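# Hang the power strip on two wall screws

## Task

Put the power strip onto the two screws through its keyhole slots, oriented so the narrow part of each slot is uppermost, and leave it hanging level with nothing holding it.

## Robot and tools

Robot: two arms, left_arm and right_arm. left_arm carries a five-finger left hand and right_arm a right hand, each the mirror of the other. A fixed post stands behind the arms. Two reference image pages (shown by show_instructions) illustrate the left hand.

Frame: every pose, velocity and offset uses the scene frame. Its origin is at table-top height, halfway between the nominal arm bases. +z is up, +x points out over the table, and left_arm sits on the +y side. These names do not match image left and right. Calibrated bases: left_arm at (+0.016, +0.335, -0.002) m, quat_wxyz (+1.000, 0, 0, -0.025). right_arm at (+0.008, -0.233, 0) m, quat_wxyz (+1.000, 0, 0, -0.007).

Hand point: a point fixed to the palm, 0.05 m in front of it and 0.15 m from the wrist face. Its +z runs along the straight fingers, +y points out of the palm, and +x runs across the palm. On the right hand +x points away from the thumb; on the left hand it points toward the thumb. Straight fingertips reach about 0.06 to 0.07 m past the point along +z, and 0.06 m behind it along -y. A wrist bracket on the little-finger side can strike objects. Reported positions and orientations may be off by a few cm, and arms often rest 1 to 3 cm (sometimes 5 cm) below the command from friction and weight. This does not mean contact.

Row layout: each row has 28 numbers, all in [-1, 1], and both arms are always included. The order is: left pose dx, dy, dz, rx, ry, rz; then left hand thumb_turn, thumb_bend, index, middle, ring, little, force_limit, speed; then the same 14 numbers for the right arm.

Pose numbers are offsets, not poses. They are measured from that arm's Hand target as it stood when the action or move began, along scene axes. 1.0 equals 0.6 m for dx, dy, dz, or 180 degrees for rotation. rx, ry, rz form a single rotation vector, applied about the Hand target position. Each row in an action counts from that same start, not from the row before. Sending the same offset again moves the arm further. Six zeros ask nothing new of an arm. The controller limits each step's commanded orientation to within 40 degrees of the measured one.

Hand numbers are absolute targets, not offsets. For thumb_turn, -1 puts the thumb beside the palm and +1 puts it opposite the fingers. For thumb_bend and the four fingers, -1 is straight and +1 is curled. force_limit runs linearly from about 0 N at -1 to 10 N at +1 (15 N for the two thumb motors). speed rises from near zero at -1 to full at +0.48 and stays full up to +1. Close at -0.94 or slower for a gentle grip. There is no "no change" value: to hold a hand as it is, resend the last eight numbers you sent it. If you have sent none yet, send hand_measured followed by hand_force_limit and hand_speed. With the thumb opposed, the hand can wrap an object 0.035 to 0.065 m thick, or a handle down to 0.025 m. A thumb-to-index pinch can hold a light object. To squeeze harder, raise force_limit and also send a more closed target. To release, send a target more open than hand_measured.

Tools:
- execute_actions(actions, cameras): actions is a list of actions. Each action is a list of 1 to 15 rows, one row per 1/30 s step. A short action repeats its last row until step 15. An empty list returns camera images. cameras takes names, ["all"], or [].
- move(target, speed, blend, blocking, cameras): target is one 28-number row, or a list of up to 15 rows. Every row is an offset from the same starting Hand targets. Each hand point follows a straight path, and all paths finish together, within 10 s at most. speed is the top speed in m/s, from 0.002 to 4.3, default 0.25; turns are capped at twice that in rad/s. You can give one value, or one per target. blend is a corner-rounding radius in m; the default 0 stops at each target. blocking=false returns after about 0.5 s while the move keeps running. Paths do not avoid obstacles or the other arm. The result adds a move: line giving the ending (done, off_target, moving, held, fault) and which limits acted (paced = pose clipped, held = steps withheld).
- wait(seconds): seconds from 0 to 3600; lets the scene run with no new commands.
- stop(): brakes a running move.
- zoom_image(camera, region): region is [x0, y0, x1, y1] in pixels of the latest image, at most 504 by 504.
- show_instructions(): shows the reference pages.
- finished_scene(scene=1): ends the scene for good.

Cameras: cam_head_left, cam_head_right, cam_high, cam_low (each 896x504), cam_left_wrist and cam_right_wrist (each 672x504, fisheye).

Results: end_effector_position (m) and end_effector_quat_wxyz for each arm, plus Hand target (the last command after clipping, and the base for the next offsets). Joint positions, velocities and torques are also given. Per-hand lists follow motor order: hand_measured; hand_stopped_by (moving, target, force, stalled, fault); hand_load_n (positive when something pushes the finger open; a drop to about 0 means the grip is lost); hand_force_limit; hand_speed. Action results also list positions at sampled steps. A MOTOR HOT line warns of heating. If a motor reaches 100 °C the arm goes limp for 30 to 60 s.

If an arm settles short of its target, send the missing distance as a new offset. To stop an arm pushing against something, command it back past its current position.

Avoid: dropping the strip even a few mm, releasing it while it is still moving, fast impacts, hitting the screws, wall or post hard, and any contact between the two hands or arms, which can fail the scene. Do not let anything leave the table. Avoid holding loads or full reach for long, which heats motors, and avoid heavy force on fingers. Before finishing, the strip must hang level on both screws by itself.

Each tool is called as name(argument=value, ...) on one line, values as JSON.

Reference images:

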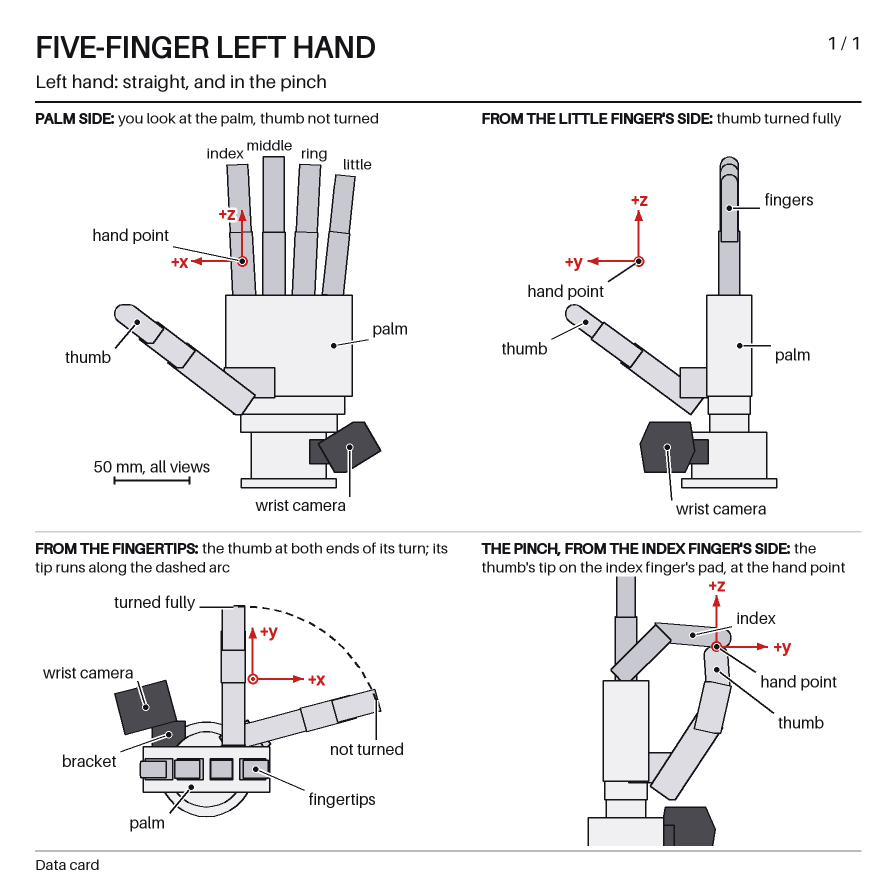

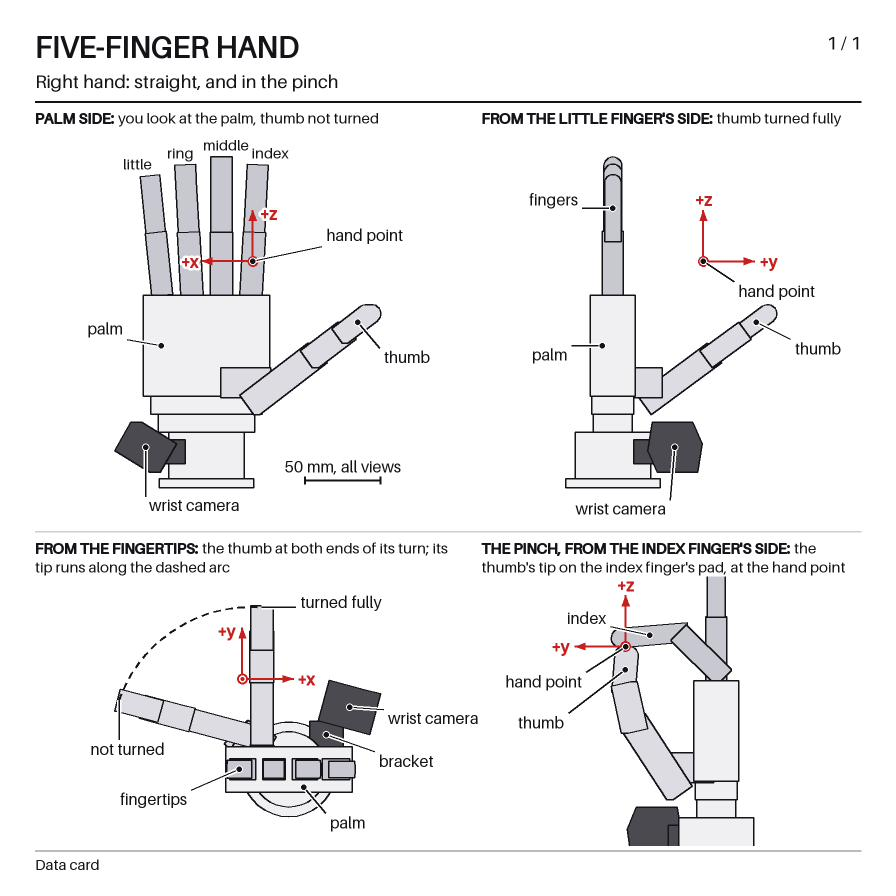

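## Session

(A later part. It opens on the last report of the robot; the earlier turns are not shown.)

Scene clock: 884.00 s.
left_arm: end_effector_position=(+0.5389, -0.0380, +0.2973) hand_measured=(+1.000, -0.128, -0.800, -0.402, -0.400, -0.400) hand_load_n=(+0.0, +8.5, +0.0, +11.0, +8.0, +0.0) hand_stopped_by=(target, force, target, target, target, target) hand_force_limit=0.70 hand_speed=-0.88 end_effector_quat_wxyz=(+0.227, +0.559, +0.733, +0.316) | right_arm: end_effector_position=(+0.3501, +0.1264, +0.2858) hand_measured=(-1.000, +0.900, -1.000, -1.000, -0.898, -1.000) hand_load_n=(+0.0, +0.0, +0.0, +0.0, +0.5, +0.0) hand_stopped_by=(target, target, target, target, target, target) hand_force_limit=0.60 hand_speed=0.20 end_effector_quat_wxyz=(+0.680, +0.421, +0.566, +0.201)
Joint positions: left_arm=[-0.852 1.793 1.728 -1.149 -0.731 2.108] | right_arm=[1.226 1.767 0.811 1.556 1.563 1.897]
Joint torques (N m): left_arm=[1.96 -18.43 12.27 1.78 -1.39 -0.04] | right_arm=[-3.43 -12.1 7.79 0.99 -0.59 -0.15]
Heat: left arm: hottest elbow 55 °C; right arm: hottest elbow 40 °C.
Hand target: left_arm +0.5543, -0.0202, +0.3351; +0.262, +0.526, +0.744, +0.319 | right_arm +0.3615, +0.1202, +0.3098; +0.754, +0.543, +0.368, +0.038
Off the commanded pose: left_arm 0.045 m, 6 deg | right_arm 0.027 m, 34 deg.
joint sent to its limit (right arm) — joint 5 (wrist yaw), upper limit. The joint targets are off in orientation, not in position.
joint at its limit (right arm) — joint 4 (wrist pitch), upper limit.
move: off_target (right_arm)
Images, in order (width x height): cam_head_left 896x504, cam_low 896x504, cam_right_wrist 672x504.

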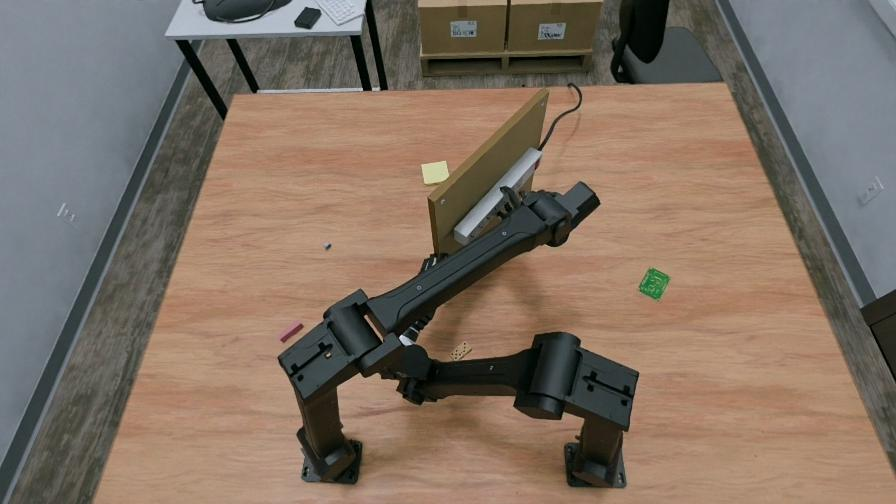

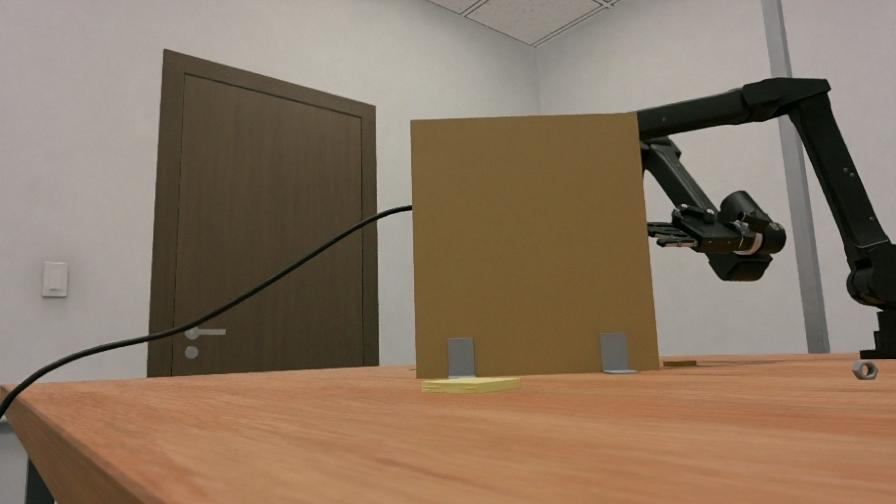

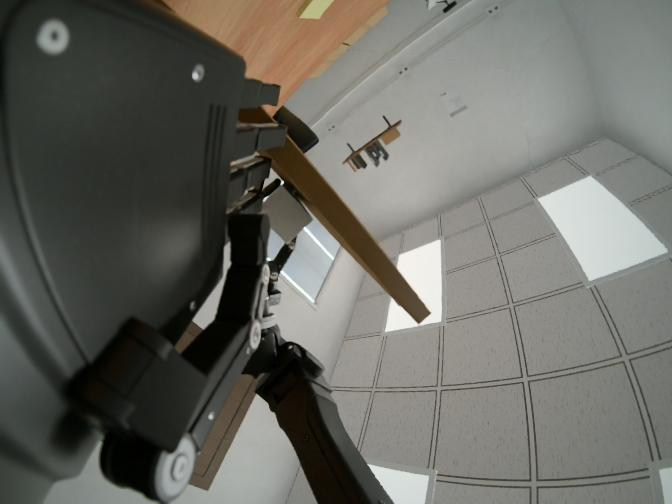

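move(target=[0,0,0,0,0,0,1,0.52,-0.8,-0.4,-0.4,-0.4,0.7,-0.88,-0.008,-0.008,0.035,0,0,0,-1,0.9,-1,-1,-0.9,-0.9,0.6,0.2], speed=0.1, cameras=["cam_right_wrist"])

zoom_image(camera="cam_right_wrist", region=[265, 165, 325, 225])

Scene clock: 891.33 s.
left_arm: end_effector_position=(+0.5389, -0.0380, +0.2973) hand_measured=(+1.000, -0.128, -0.800, -0.402, -0.400, -0.400) hand_load_n=(+0.5, +8.5, +0.5, +11.0, +8.5, +0.0) hand_stopped_by=(target, force, target, target, target, target) hand_force_limit=0.70 hand_speed=-0.88 end_effector_quat_wxyz=(+0.227, +0.559, +0.733, +0.316) | right_arm: end_effector_position=(+0.3471, +0.1228, +0.3072) hand_measured=(-1.000, +0.900, -1.000, -1.000, -0.898, -0.900) hand_load_n=(+0.0, +0.0, +0.0, +0.0, +0.5, +0.0) hand_stopped_by=(target, target, target, target, target, target) hand_force_limit=0.60 hand_speed=0.20 end_effector_quat_wxyz=(+0.679, +0.420, +0.567, +0.202)
Joint positions: left_arm=[-0.852 1.793 1.728 -1.149 -0.731 2.108] | right_arm=[1.23 1.716 0.811 1.556 1.563 1.847]
Joint torques (N m): left_arm=[1.79 -18.61 12.21 1.81 -1.4 -0.05] | right_arm=[-3.02 -11.81 7.83 0.96 -0.65 -0.14]
Heat: left arm: hottest elbow 55 °C; right arm: hottest elbow 40 °C.
Hand target: left_arm +0.5543, -0.0202, +0.3351; +0.262, +0.526, +0.744, +0.319 | right_arm +0.3567, +0.1154, +0.3309; +0.754, +0.543, +0.368, +0.038
Off the commanded pose: left_arm 0.045 m, 6 deg | right_arm 0.027 m, 34 deg.
joint sent to its limit (right arm) — joint 4 (wrist pitch), upper limit; joint 5 (wrist yaw), upper limit. The joint targets are off in orientation, not in position.
move: off_target (right_arm)

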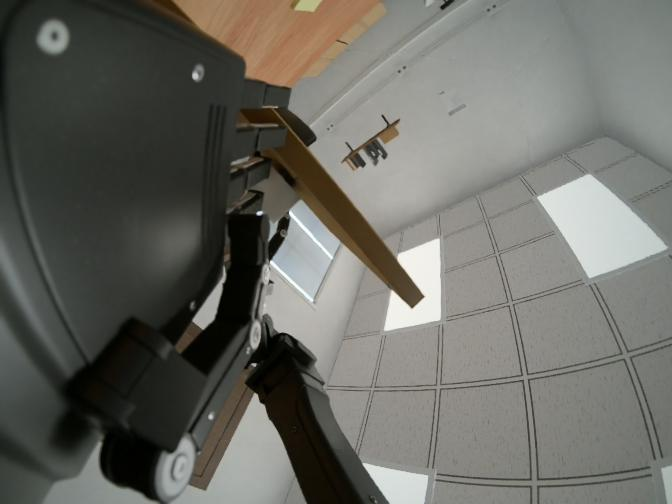

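Scaled by 8.400 from the camera's image (finer frame: 960x720).

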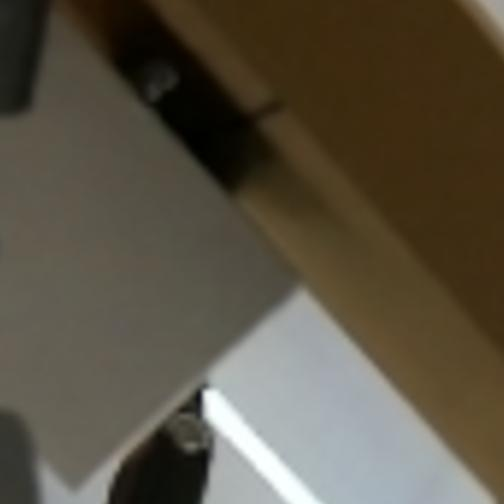

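move(target=[[-0.04,-0.0475,0,0,0,0,1,0.52,-0.8,-0.4,-0.4,-0.4,0.7,-0.88,0,0,0,0,0,0,-1,0.9,-1,-1,-0.9,-0.9,0.6,0.2],[-0.04,-0.0475,0,0.0018,0.0021,0,1,0.52,-0.8,-0.4,-0.4,-0.4,0.7,-0.88,0,0,0,0,0,0,-1,0.9,-1,-1,-0.9,-0.9,0.6,0.2]], speed=0.04, cameras=["cam_right_wrist","cam_head_left"])

zoom_image(camera="cam_right_wrist", region=[265, 165, 325, 225])

zoom_image(camera="cam_head_left", region=[432, 218, 472, 258])

zoom_image(camera="cam_head_left", region=[515, 135, 555, 175])

Scene clock: 897.20 s.
left_arm: end_effector_position=(+0.5355, -0.0394, +0.2965) hand_measured=(+1.000, -0.128, -0.800, -0.402, -0.400, -0.400) hand_load_n=(+0.0, +9.5, +0.0, +8.5, +8.5, +0.0) hand_stopped_by=(target, force, target, target, target, target) hand_force_limit=0.70 hand_speed=-0.88 end_effector_quat_wxyz=(+0.223, +0.552, +0.736, +0.323) | right_arm: end_effector_position=(+0.3471, +0.1229, +0.3071) hand_measured=(-1.000, +0.900, -1.000, -1.000, -0.898, -0.900) hand_load_n=(+0.0, +0.0, +0.0, +0.0, +0.0, +0.0) hand_stopped_by=(target, target, target, target, target, target) hand_force_limit=0.60 hand_speed=0.20 end_effector_quat_wxyz=(+0.679, +0.420, +0.567, +0.202)
Joint positions: left_arm=[-0.861 1.805 1.74 -1.173 -0.75 2.079] | right_arm=[1.23 1.716 0.811 1.556 1.563 1.847]
Joint torques (N m): left_arm=[-1.9 -17.03 15.54 -0.14 -1.43 -0.56] | right_arm=[-3.08 -11.87 7.82 1.01 -0.65 -0.17]
Heat: left arm: hottest elbow 55 °C; right arm: hottest elbow 40 °C.
Hand target: left_arm +0.5303, -0.0488, +0.3352; +0.258, +0.528, +0.744, +0.319 | right_arm +0.3567, +0.1154, +0.3309; +0.754, +0.543, +0.368, +0.038
Off the commanded pose: left_arm 0.040 m, 5 deg | right_arm 0.027 m, 34 deg.
joint sent to its limit (right arm) — joint 4 (wrist pitch), upper limit; joint 5 (wrist yaw), upper limit. The joint targets are off in orientation, not in position.
move: off_target (left_arm)
Images, in order (width x height): cam_head_left 896x504, cam_right_wrist 672x504.

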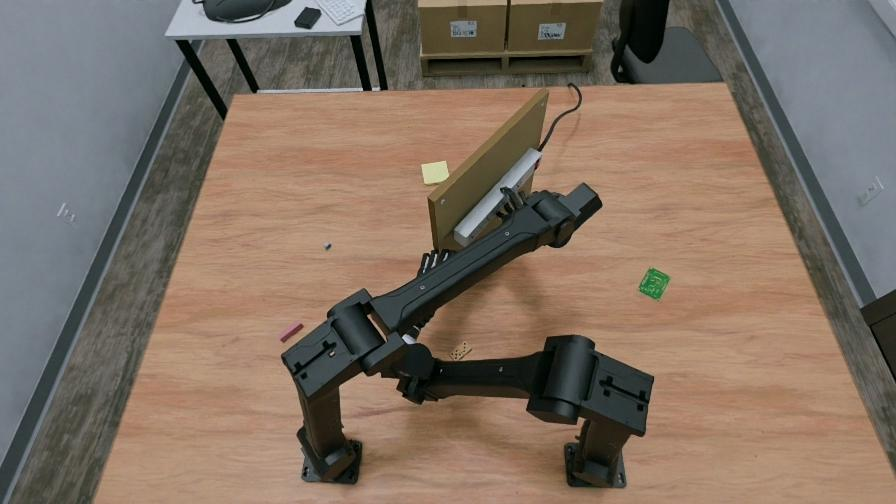

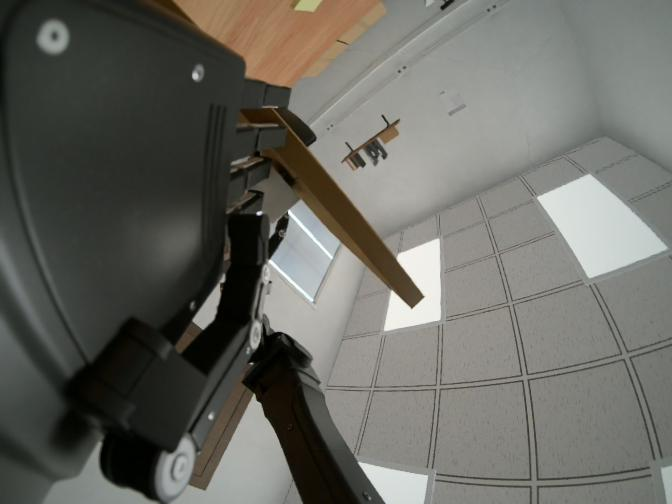

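Scaled by 8.400 from the camera's image (finer frame: 960x720).

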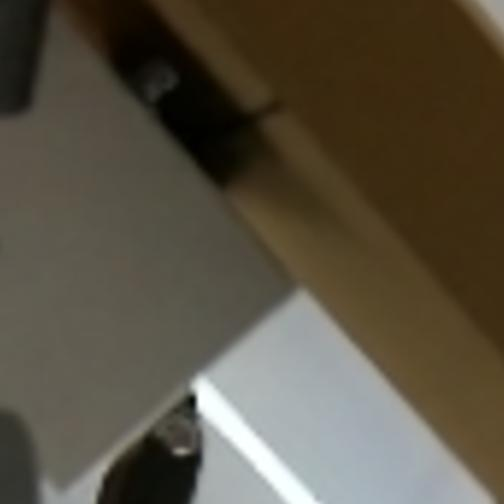

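Scaled by 12.600 from the camera's image (finer frame: 1280x720).

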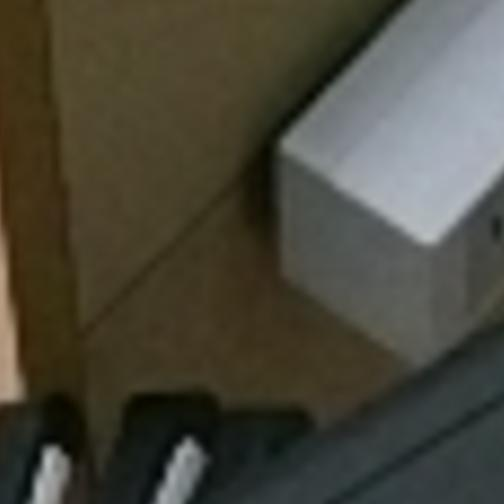

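Scaled by 12.600 from the camera's image (finer frame: 1280x720).

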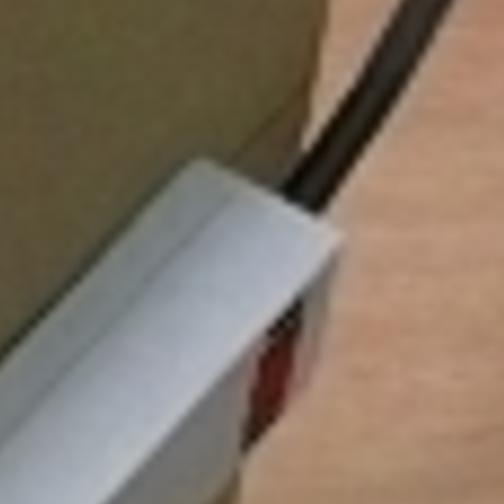

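move(target=[[0,0,0,0.0036,0.0042,0,1,0.52,-0.8,-0.4,-0.4,-0.4,0.7,-0.88,0,0,0,0,0,0,-1,0.9,-1,-1,-0.9,-0.9,0.6,0.2]], speed=0.04, cameras=["cam_right_wrist","cam_head_left"])

zoom_image(camera="cam_right_wrist", region=[265, 165, 325, 225])

zoom_image(camera="cam_head_left", region=[432, 218, 472, 258])

Scene clock: 899.30 s.
left_arm: end_effector_position=(+0.5353, -0.0392, +0.2967) hand_measured=(+1.000, -0.128, -0.800, -0.402, -0.400, -0.400) hand_load_n=(+1.0, +8.5, +0.0, +9.0, +6.5, +0.0) hand_stopped_by=(target, force, target, target, target, target) hand_force_limit=0.70 hand_speed=-0.88 end_effector_quat_wxyz=(+0.217, +0.552, +0.737, +0.324) | right_arm: end_effector_position=(+0.3471, +0.1229, +0.3071) hand_measured=(-1.000, +0.900, -1.000, -1.000, -0.898, -0.900) hand_load_n=(+0.0, +0.0, -0.5, +0.0, +0.0, +0.0) hand_stopped_by=(target, target, target, target, target, target) hand_force_limit=0.60 hand_speed=0.20 end_effector_quat_wxyz=(+0.679, +0.420, +0.567, +0.202)
Joint positions: left_arm=[-0.861 1.814 1.756 -1.197 -0.749 2.069] | right_arm=[1.23 1.716 0.811 1.556 1.563 1.847]
Joint torques (N m): left_arm=[-1.55 -17.38 15.56 -0.25 -1.36 -0.48] | right_arm=[-3.08 -11.75 7.75 0.95 -0.64 -0.16]
Heat: left arm: hottest elbow 55 °C; right arm: hottest elbow 40 °C.
Hand target: left_arm +0.5302, -0.0487, +0.3352; +0.250, +0.531, +0.744, +0.320 | right_arm +0.3567, +0.1154, +0.3309; +0.754, +0.543, +0.368, +0.038
Off the commanded pose: left_arm 0.040 m, 4 deg | right_arm 0.027 m, 34 deg.
joint sent to its limit (right arm) — joint 4 (wrist pitch), upper limit; joint 5 (wrist yaw), upper limit. The joint targets are off in orientation, not in position.
move: off_target (left_arm)
Images, in order (width x height): cam_head_left 896x504, cam_right_wrist 672x504.

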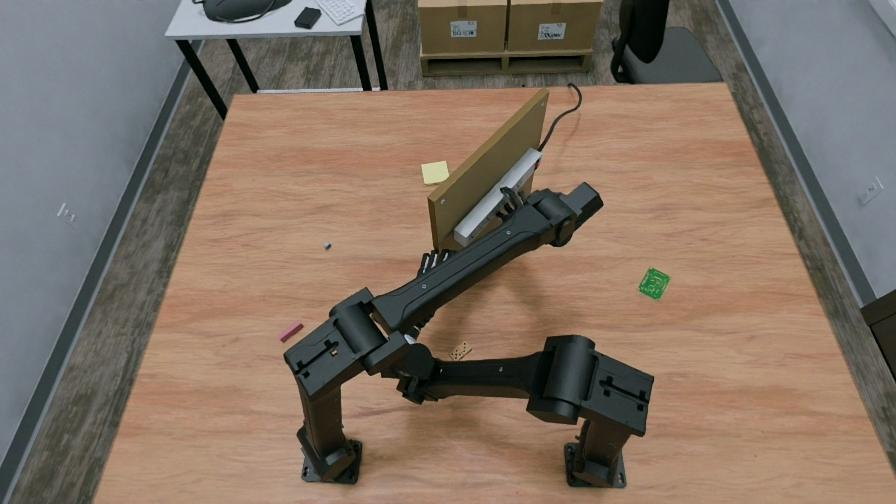

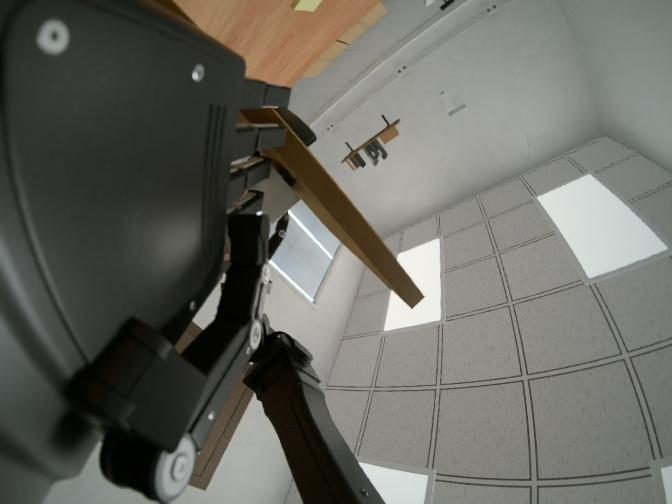

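Scaled by 8.400 from the camera's image (finer frame: 960x720).

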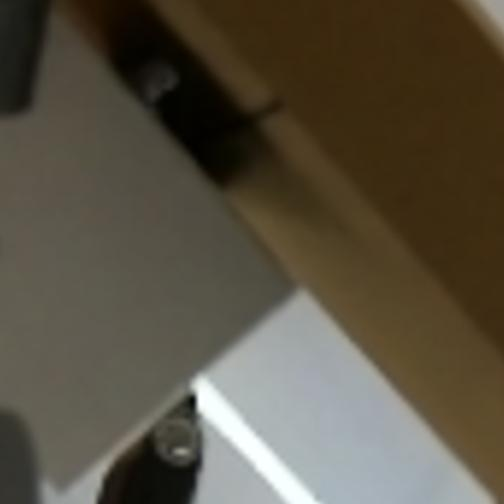

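Scaled by 12.600 from the camera's image (finer frame: 1280x720).

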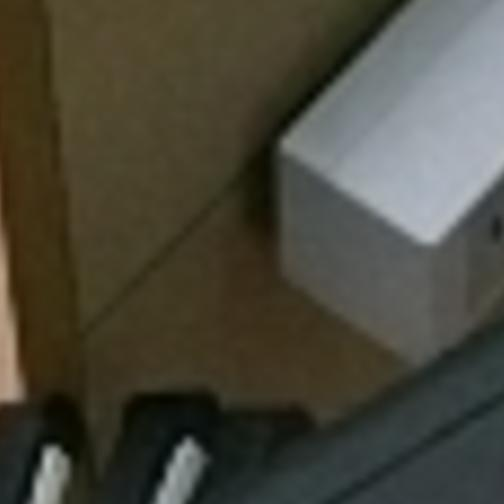

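move(target=[[0,0,-0.01,0.0054,0.0063,0,1,0.52,-0.8,-0.4,-0.4,-0.4,0.7,-0.88,0,0,0,0,0,0,-1,0.9,-1,-1,-0.9,-0.9,0.6,0.2]], speed=0.04, cameras=["cam_right_wrist","cam_head_left"])

zoom_image(camera="cam_right_wrist", region=[265, 165, 325, 225])

zoom_image(camera="cam_head_left", region=[432, 218, 472, 258])

Scene clock: 900.43 s.
left_arm: end_effector_position=(+0.5348, -0.0389, +0.2961) hand_measured=(+1.000, -0.128, -0.800, -0.402, -0.400, -0.400) hand_load_n=(+1.5, +8.0, +0.0, +8.5, +4.0, +0.0) hand_stopped_by=(target, force, target, target, target, target) hand_force_limit=0.70 hand_speed=-0.88 end_effector_quat_wxyz=(+0.211, +0.552, +0.739, +0.324) | right_arm: end_effector_position=(+0.3471, +0.1229, +0.3071) hand_measured=(-1.000, +0.900, -1.000, -1.000, -0.898, -0.900) hand_load_n=(+0.0, +0.0, +0.0, +0.0, +0.5, +0.0) hand_stopped_by=(target, target, target, target, target, target) hand_force_limit=0.60 hand_speed=0.20 end_effector_quat_wxyz=(+0.679, +0.420, +0.567, +0.202)
Joint positions: left_arm=[-0.861 1.821 1.768 -1.219 -0.748 2.061] | right_arm=[1.23 1.716 0.811 1.556 1.563 1.847]
Joint torques (N m): left_arm=[-1.85 -17.03 15.19 -0.36 -1.22 -0.43] | right_arm=[-3.19 -11.81 7.8 1.01 -0.64 -0.16]
Heat: left arm: hottest elbow 56 °C; right arm: hottest elbow 41 °C.
Hand target: left_arm +0.5303, -0.0488, +0.3291; +0.238, +0.537, +0.743, +0.321 | right_arm +0.3567, +0.1154, +0.3309; +0.754, +0.543, +0.368, +0.038
Off the commanded pose: left_arm 0.035 m, 4 deg | right_arm 0.027 m, 34 deg.
joint sent to its limit (right arm) — joint 4 (wrist pitch), upper limit; joint 5 (wrist yaw), upper limit. The joint targets are off in orientation, not in position.
move: off_target (left_arm)
Images, in order (width x height): cam_head_left 896x504, cam_right_wrist 672x504.

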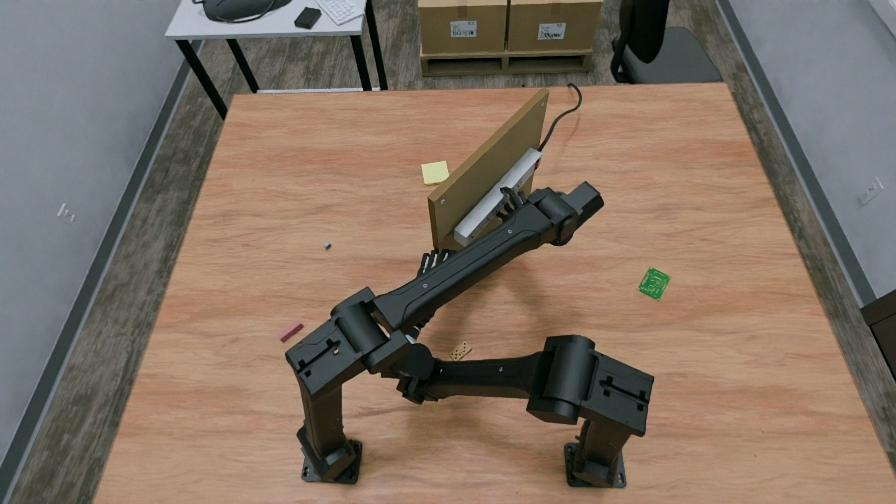

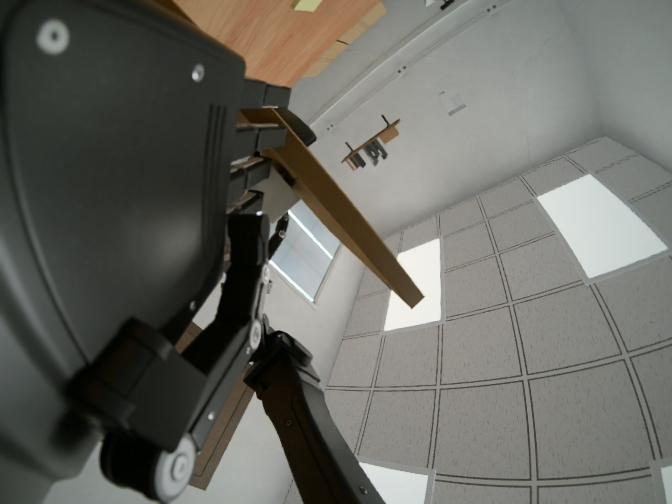

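Scaled by 8.400 from the camera's image (finer frame: 960x720).

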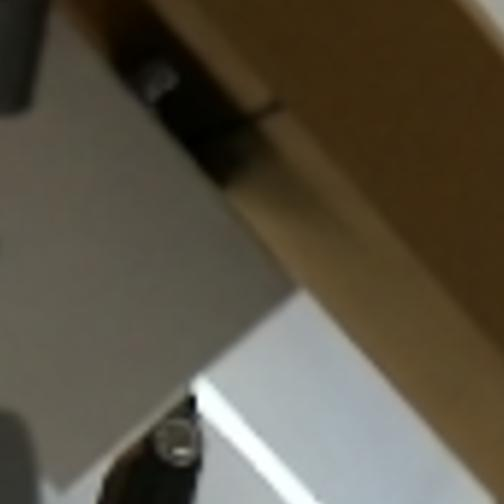

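Scaled by 12.600 from the camera's image (finer frame: 1280x720).

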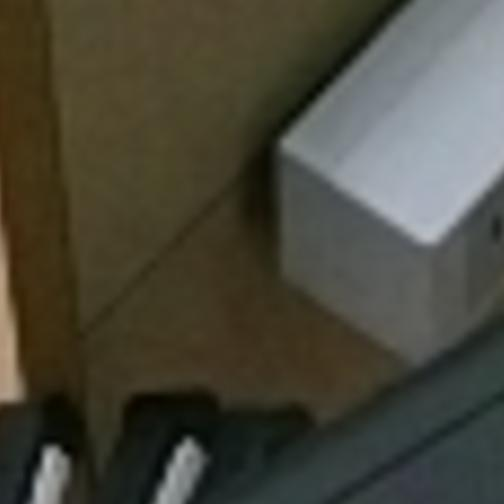

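move(target=[[-0.0215,-0.0255,0,0,0,0,1,0.52,-0.8,-0.4,-0.4,-0.4,0.7,-0.88,0,0,0,0,0,0,-1,0.9,-1,-1,-0.9,-0.9,0.6,0.2]], speed=0.04, cameras=["cam_right_wrist","cam_head_left"])

zoom_image(camera="cam_right_wrist", region=[265, 165, 325, 225])

zoom_image(camera="cam_head_left", region=[432, 218, 472, 258])

zoom_image(camera="cam_head_left", region=[515, 135, 555, 175])

Scene clock: 903.07 s.
left_arm: end_effector_position=(+0.5166, -0.0536, +0.2954) hand_measured=(+1.000, -0.128, -0.800, -0.402, -0.400, -0.400) hand_load_n=(+0.0, +9.0, +0.0, +10.0, +5.5, +0.0) hand_stopped_by=(target, force, target, target, target, target) hand_force_limit=0.70 hand_speed=-0.88 end_effector_quat_wxyz=(+0.205, +0.552, +0.739, +0.327) | right_arm: end_effector_position=(+0.3471, +0.1229, +0.3071) hand_measured=(-1.000, +0.900, -1.000, -1.000, -0.898, -0.900) hand_load_n=(+0.0, +0.0, +0.0, +0.0, +0.5, +0.0) hand_stopped_by=(target, target, target, target, target, target) hand_force_limit=0.60 hand_speed=0.20 end_effector_quat_wxyz=(+0.679, +0.420, +0.567, +0.202)
Joint positions: left_arm=[-0.901 1.84 1.797 -1.283 -0.761 2.001] | right_arm=[1.23 1.716 0.811 1.556 1.563 1.847]
Joint torques (N m): left_arm=[-1.08 -17.61 15.21 0.35 -1.15 -0.24] | right_arm=[-3.19 -11.81 7.77 0.99 -0.64 -0.15]
Heat: left arm: hottest elbow 56 °C; right arm: hottest elbow 41 °C.
Hand target: left_arm +0.5173, -0.0641, +0.3292; +0.238, +0.537, +0.743, +0.321 | right_arm +0.3567, +0.1154, +0.3309; +0.754, +0.543, +0.368, +0.038
Off the commanded pose: left_arm 0.035 m, 4 deg | right_arm 0.027 m, 34 deg.
joint sent to its limit (right arm) — joint 4 (wrist pitch), upper limit; joint 5 (wrist yaw), upper limit. The joint targets are off in orientation, not in position.
move: off_target (left_arm)
Images, in order (width x height): cam_head_left 896x504, cam_right_wrist 672x504.

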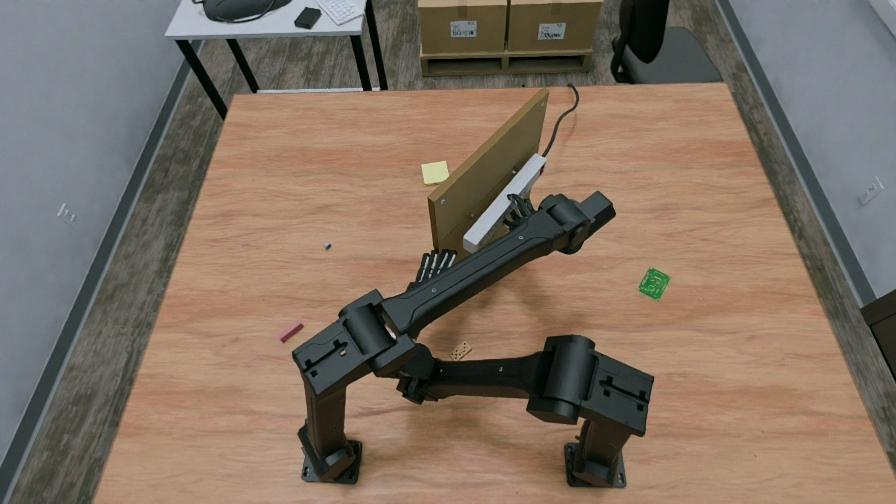

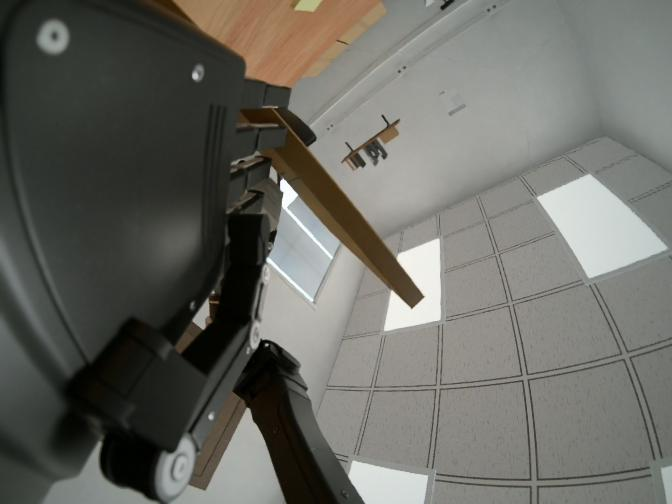

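Scaled by 8.400 from the camera's image (finer frame: 960x720).

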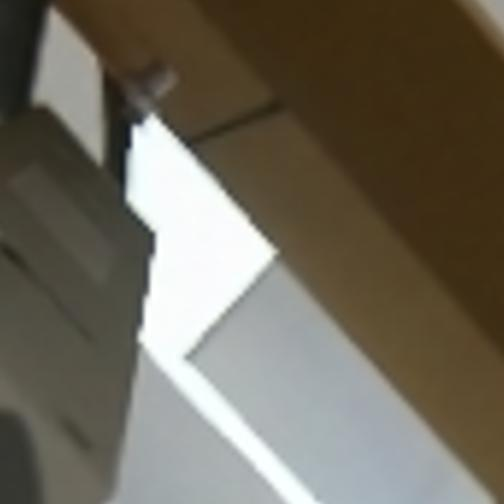

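Scaled by 12.600 from the camera's image (finer frame: 1280x720).

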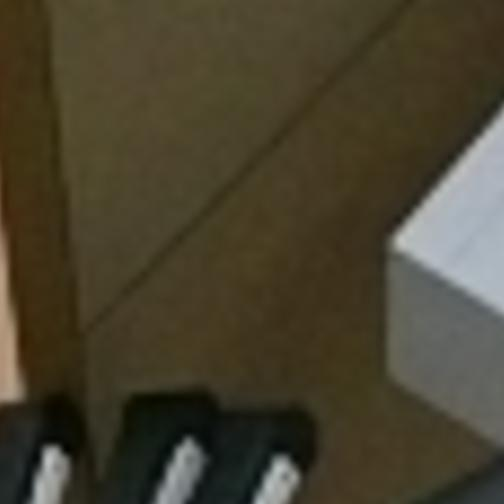

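Scaled by 12.600 from the camera's image (finer frame: 1280x720).

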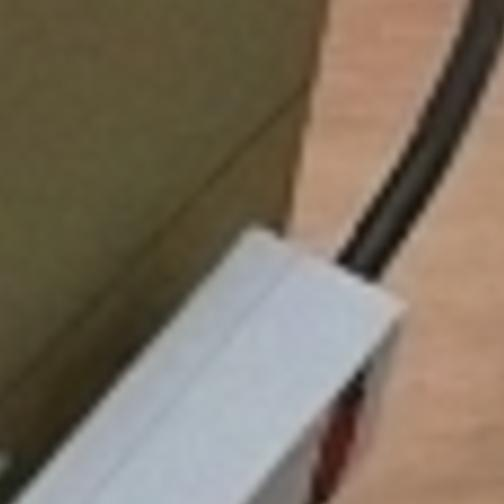

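zoom_image(camera="cam_right_wrist", region=[215, 150, 305, 240])

Scaled by 5.600 from the camera's image (finer frame: 960x720).

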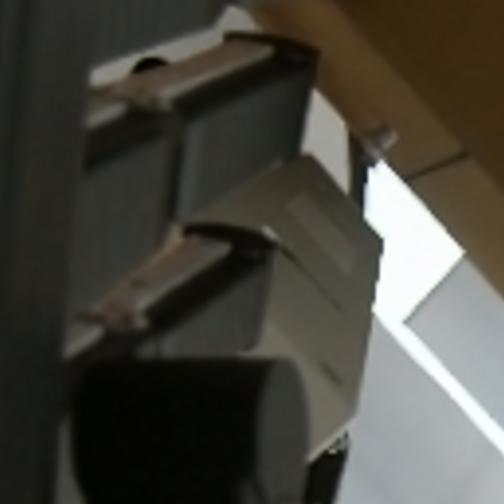

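move(target=[[0,0,0,0,0,0,1,0.52,-0.8,-0.4,-0.4,-0.4,0.7,-0.88,-0.03,-0.035,-0.02,0,0,0,-1,0.9,-1,-1,-0.9,-0.9,0.6,0.2]], speed=0.08, cameras=["cam_right_wrist","cam_head_left"])

zoom_image(camera="cam_right_wrist", region=[235, 150, 335, 250])

Scene clock: 905.93 s.
left_arm: end_effector_position=(+0.5166, -0.0536, +0.2954) hand_measured=(+1.000, -0.128, -0.800, -0.402, -0.400, -0.400) hand_load_n=(-0.5, +8.5, +0.0, +10.0, +5.0, +0.0) hand_stopped_by=(target, force, target, target, target, target) hand_force_limit=0.70 hand_speed=-0.88 end_effector_quat_wxyz=(+0.205, +0.552, +0.739, +0.327) | right_arm: end_effector_position=(+0.3385, +0.1021, +0.3199) hand_measured=(-1.000, +0.900, -1.000, -1.000, -0.898, -0.900) hand_load_n=(+0.0, +0.0, +0.0, +0.0, +0.0, +0.0) hand_stopped_by=(target, target, target, target, target, target) hand_force_limit=0.60 hand_speed=0.20 end_effector_quat_wxyz=(+0.675, +0.430, +0.559, +0.215)
Joint positions: left_arm=[-0.901 1.84 1.797 -1.283 -0.761 2.001] | right_arm=[1.232 1.65 0.761 1.556 1.563 1.867]
Joint torques (N m): left_arm=[-1.26 -17.32 15.25 0.32 -1.16 -0.25] | right_arm=[-1.9 -8.94 4.48 0.92 -0.64 0.1]
Heat: left arm: hottest elbow 56 °C; right arm: hottest elbow 41 °C.
Hand target: left_arm +0.5173, -0.0641, +0.3292; +0.238, +0.537, +0.743, +0.321 | right_arm +0.3387, +0.0943, +0.3189; +0.754, +0.543, +0.368, +0.038
Off the commanded pose: left_arm 0.035 m, 4 deg | right_arm 0.008 m, 34 deg.
joint sent to its limit (right arm) — joint 4 (wrist pitch), upper limit; joint 5 (wrist yaw), upper limit. The joint targets are off in orientation, not in position.
move: off_target (right_arm)
Images, in order (width x height): cam_head_left 896x504, cam_right_wrist 672x504.

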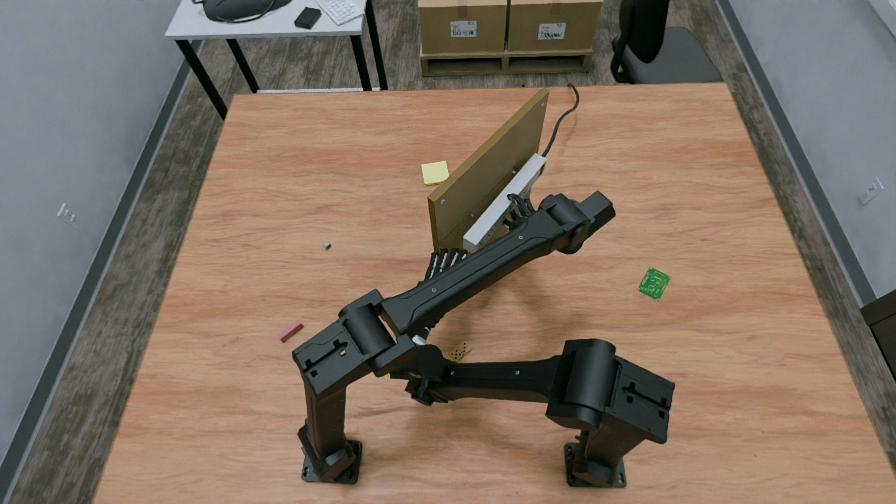

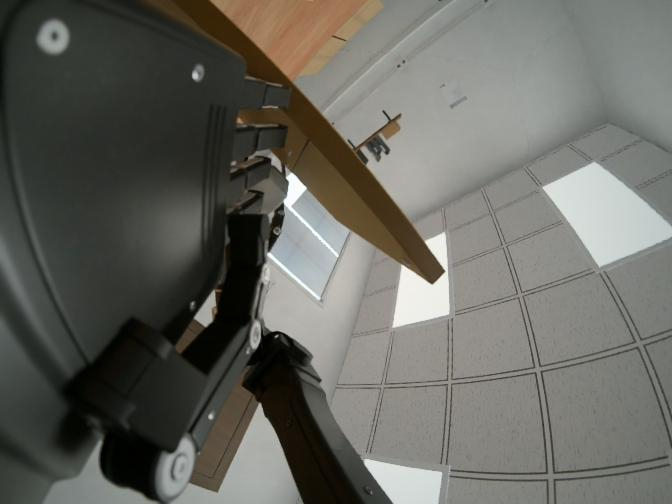

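Scaled by 5.040 from the camera's image (finer frame: 960x720).

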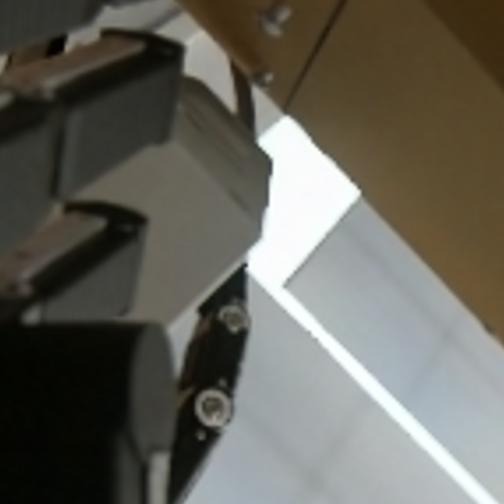

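zoom_image(camera="cam_right_wrist", region=[255, 145, 305, 205])

Scaled by 8.400 from the camera's image (finer frame: 960x720).

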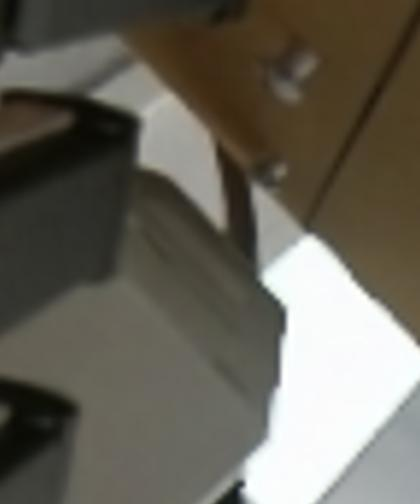

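move(target=[[-0.032,-0.038,0,0,0,0,1,0.52,-0.8,-0.4,-0.4,-0.4,0.7,-0.88,-0.015,-0.018,0.0,0,0,0,-1,0.9,-1,-1,-1,-1,0.6,0.2]], speed=0.06, cameras=["cam_right_wrist","cam_head_left"])

zoom_image(camera="cam_right_wrist", region=[230, 140, 330, 240])

Scene clock: 912.40 s.
left_arm: end_effector_position=(+0.5006, -0.0693, +0.2972) hand_measured=(+1.000, -0.128, -0.800, -0.402, -0.400, -0.400) hand_load_n=(-1.5, +10.0, +0.0, +10.0, +6.5, +0.0) hand_stopped_by=(target, force, target, target, target, target) hand_force_limit=0.70 hand_speed=-0.88 end_effector_quat_wxyz=(+0.203, +0.550, +0.741, +0.328) | right_arm: end_effector_position=(+0.3339, +0.0886, +0.3179) hand_measured=(-1.000, +0.900, -1.000, -1.000, -1.000, -1.000) hand_load_n=(+0.0, -0.5, +0.0, +0.0, +0.0, +0.0) hand_stopped_by=(target, target, target, target, target, target) hand_force_limit=0.60 hand_speed=0.20 end_effector_quat_wxyz=(+0.676, +0.429, +0.560, +0.214)
Joint positions: left_arm=[-0.939 1.864 1.839 -1.344 -0.77 1.941] | right_arm=[1.231 1.621 0.717 1.556 1.563 1.879]
Joint torques (N m): left_arm=[-2.14 -17.14 15.91 0.13 -1.32 -0.27] | right_arm=[-1.03 -8.94 4.27 0.94 -0.64 0.09]
Heat: left arm: hottest elbow 57 °C; right arm: hottest elbow 40 °C.
Hand target: left_arm +0.4981, -0.0869, +0.3292; +0.238, +0.537, +0.743, +0.321 | right_arm +0.3297, +0.0835, +0.3187; +0.754, +0.543, +0.368, +0.038
Off the commanded pose: left_arm 0.037 m, 4 deg | right_arm 0.007 m, 34 deg.
joint sent to its limit (right arm) — joint 4 (wrist pitch), upper limit; joint 5 (wrist yaw), upper limit. The joint targets are off in orientation, not in position.
move: off_target (left_arm, right_arm)
Images, in order (width x height): cam_head_left 896x504, cam_right_wrist 672x504.

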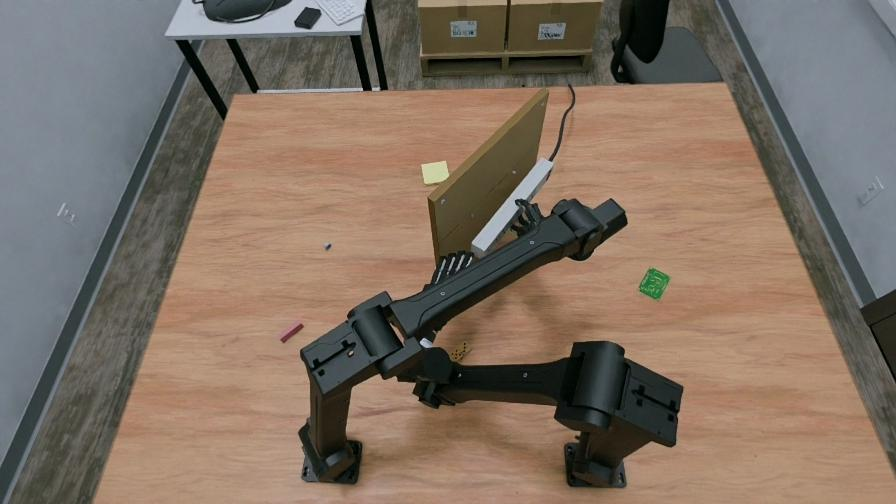

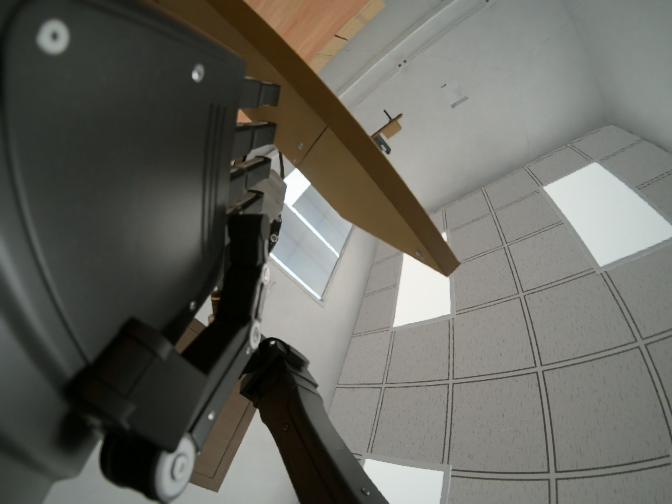

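Scaled by 5.040 from the camera's image (finer frame: 960x720).

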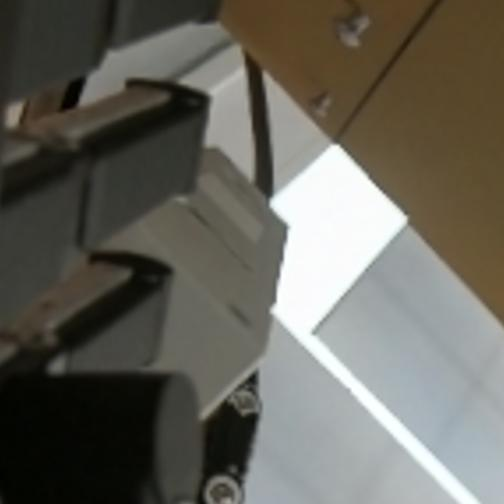

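zoom_image(camera="cam_right_wrist", region=[250, 165, 294, 215])

Scaled by 10.080 from the camera's image (finer frame: 960x720).

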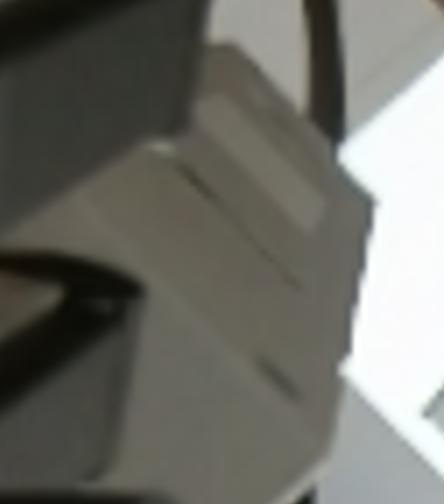

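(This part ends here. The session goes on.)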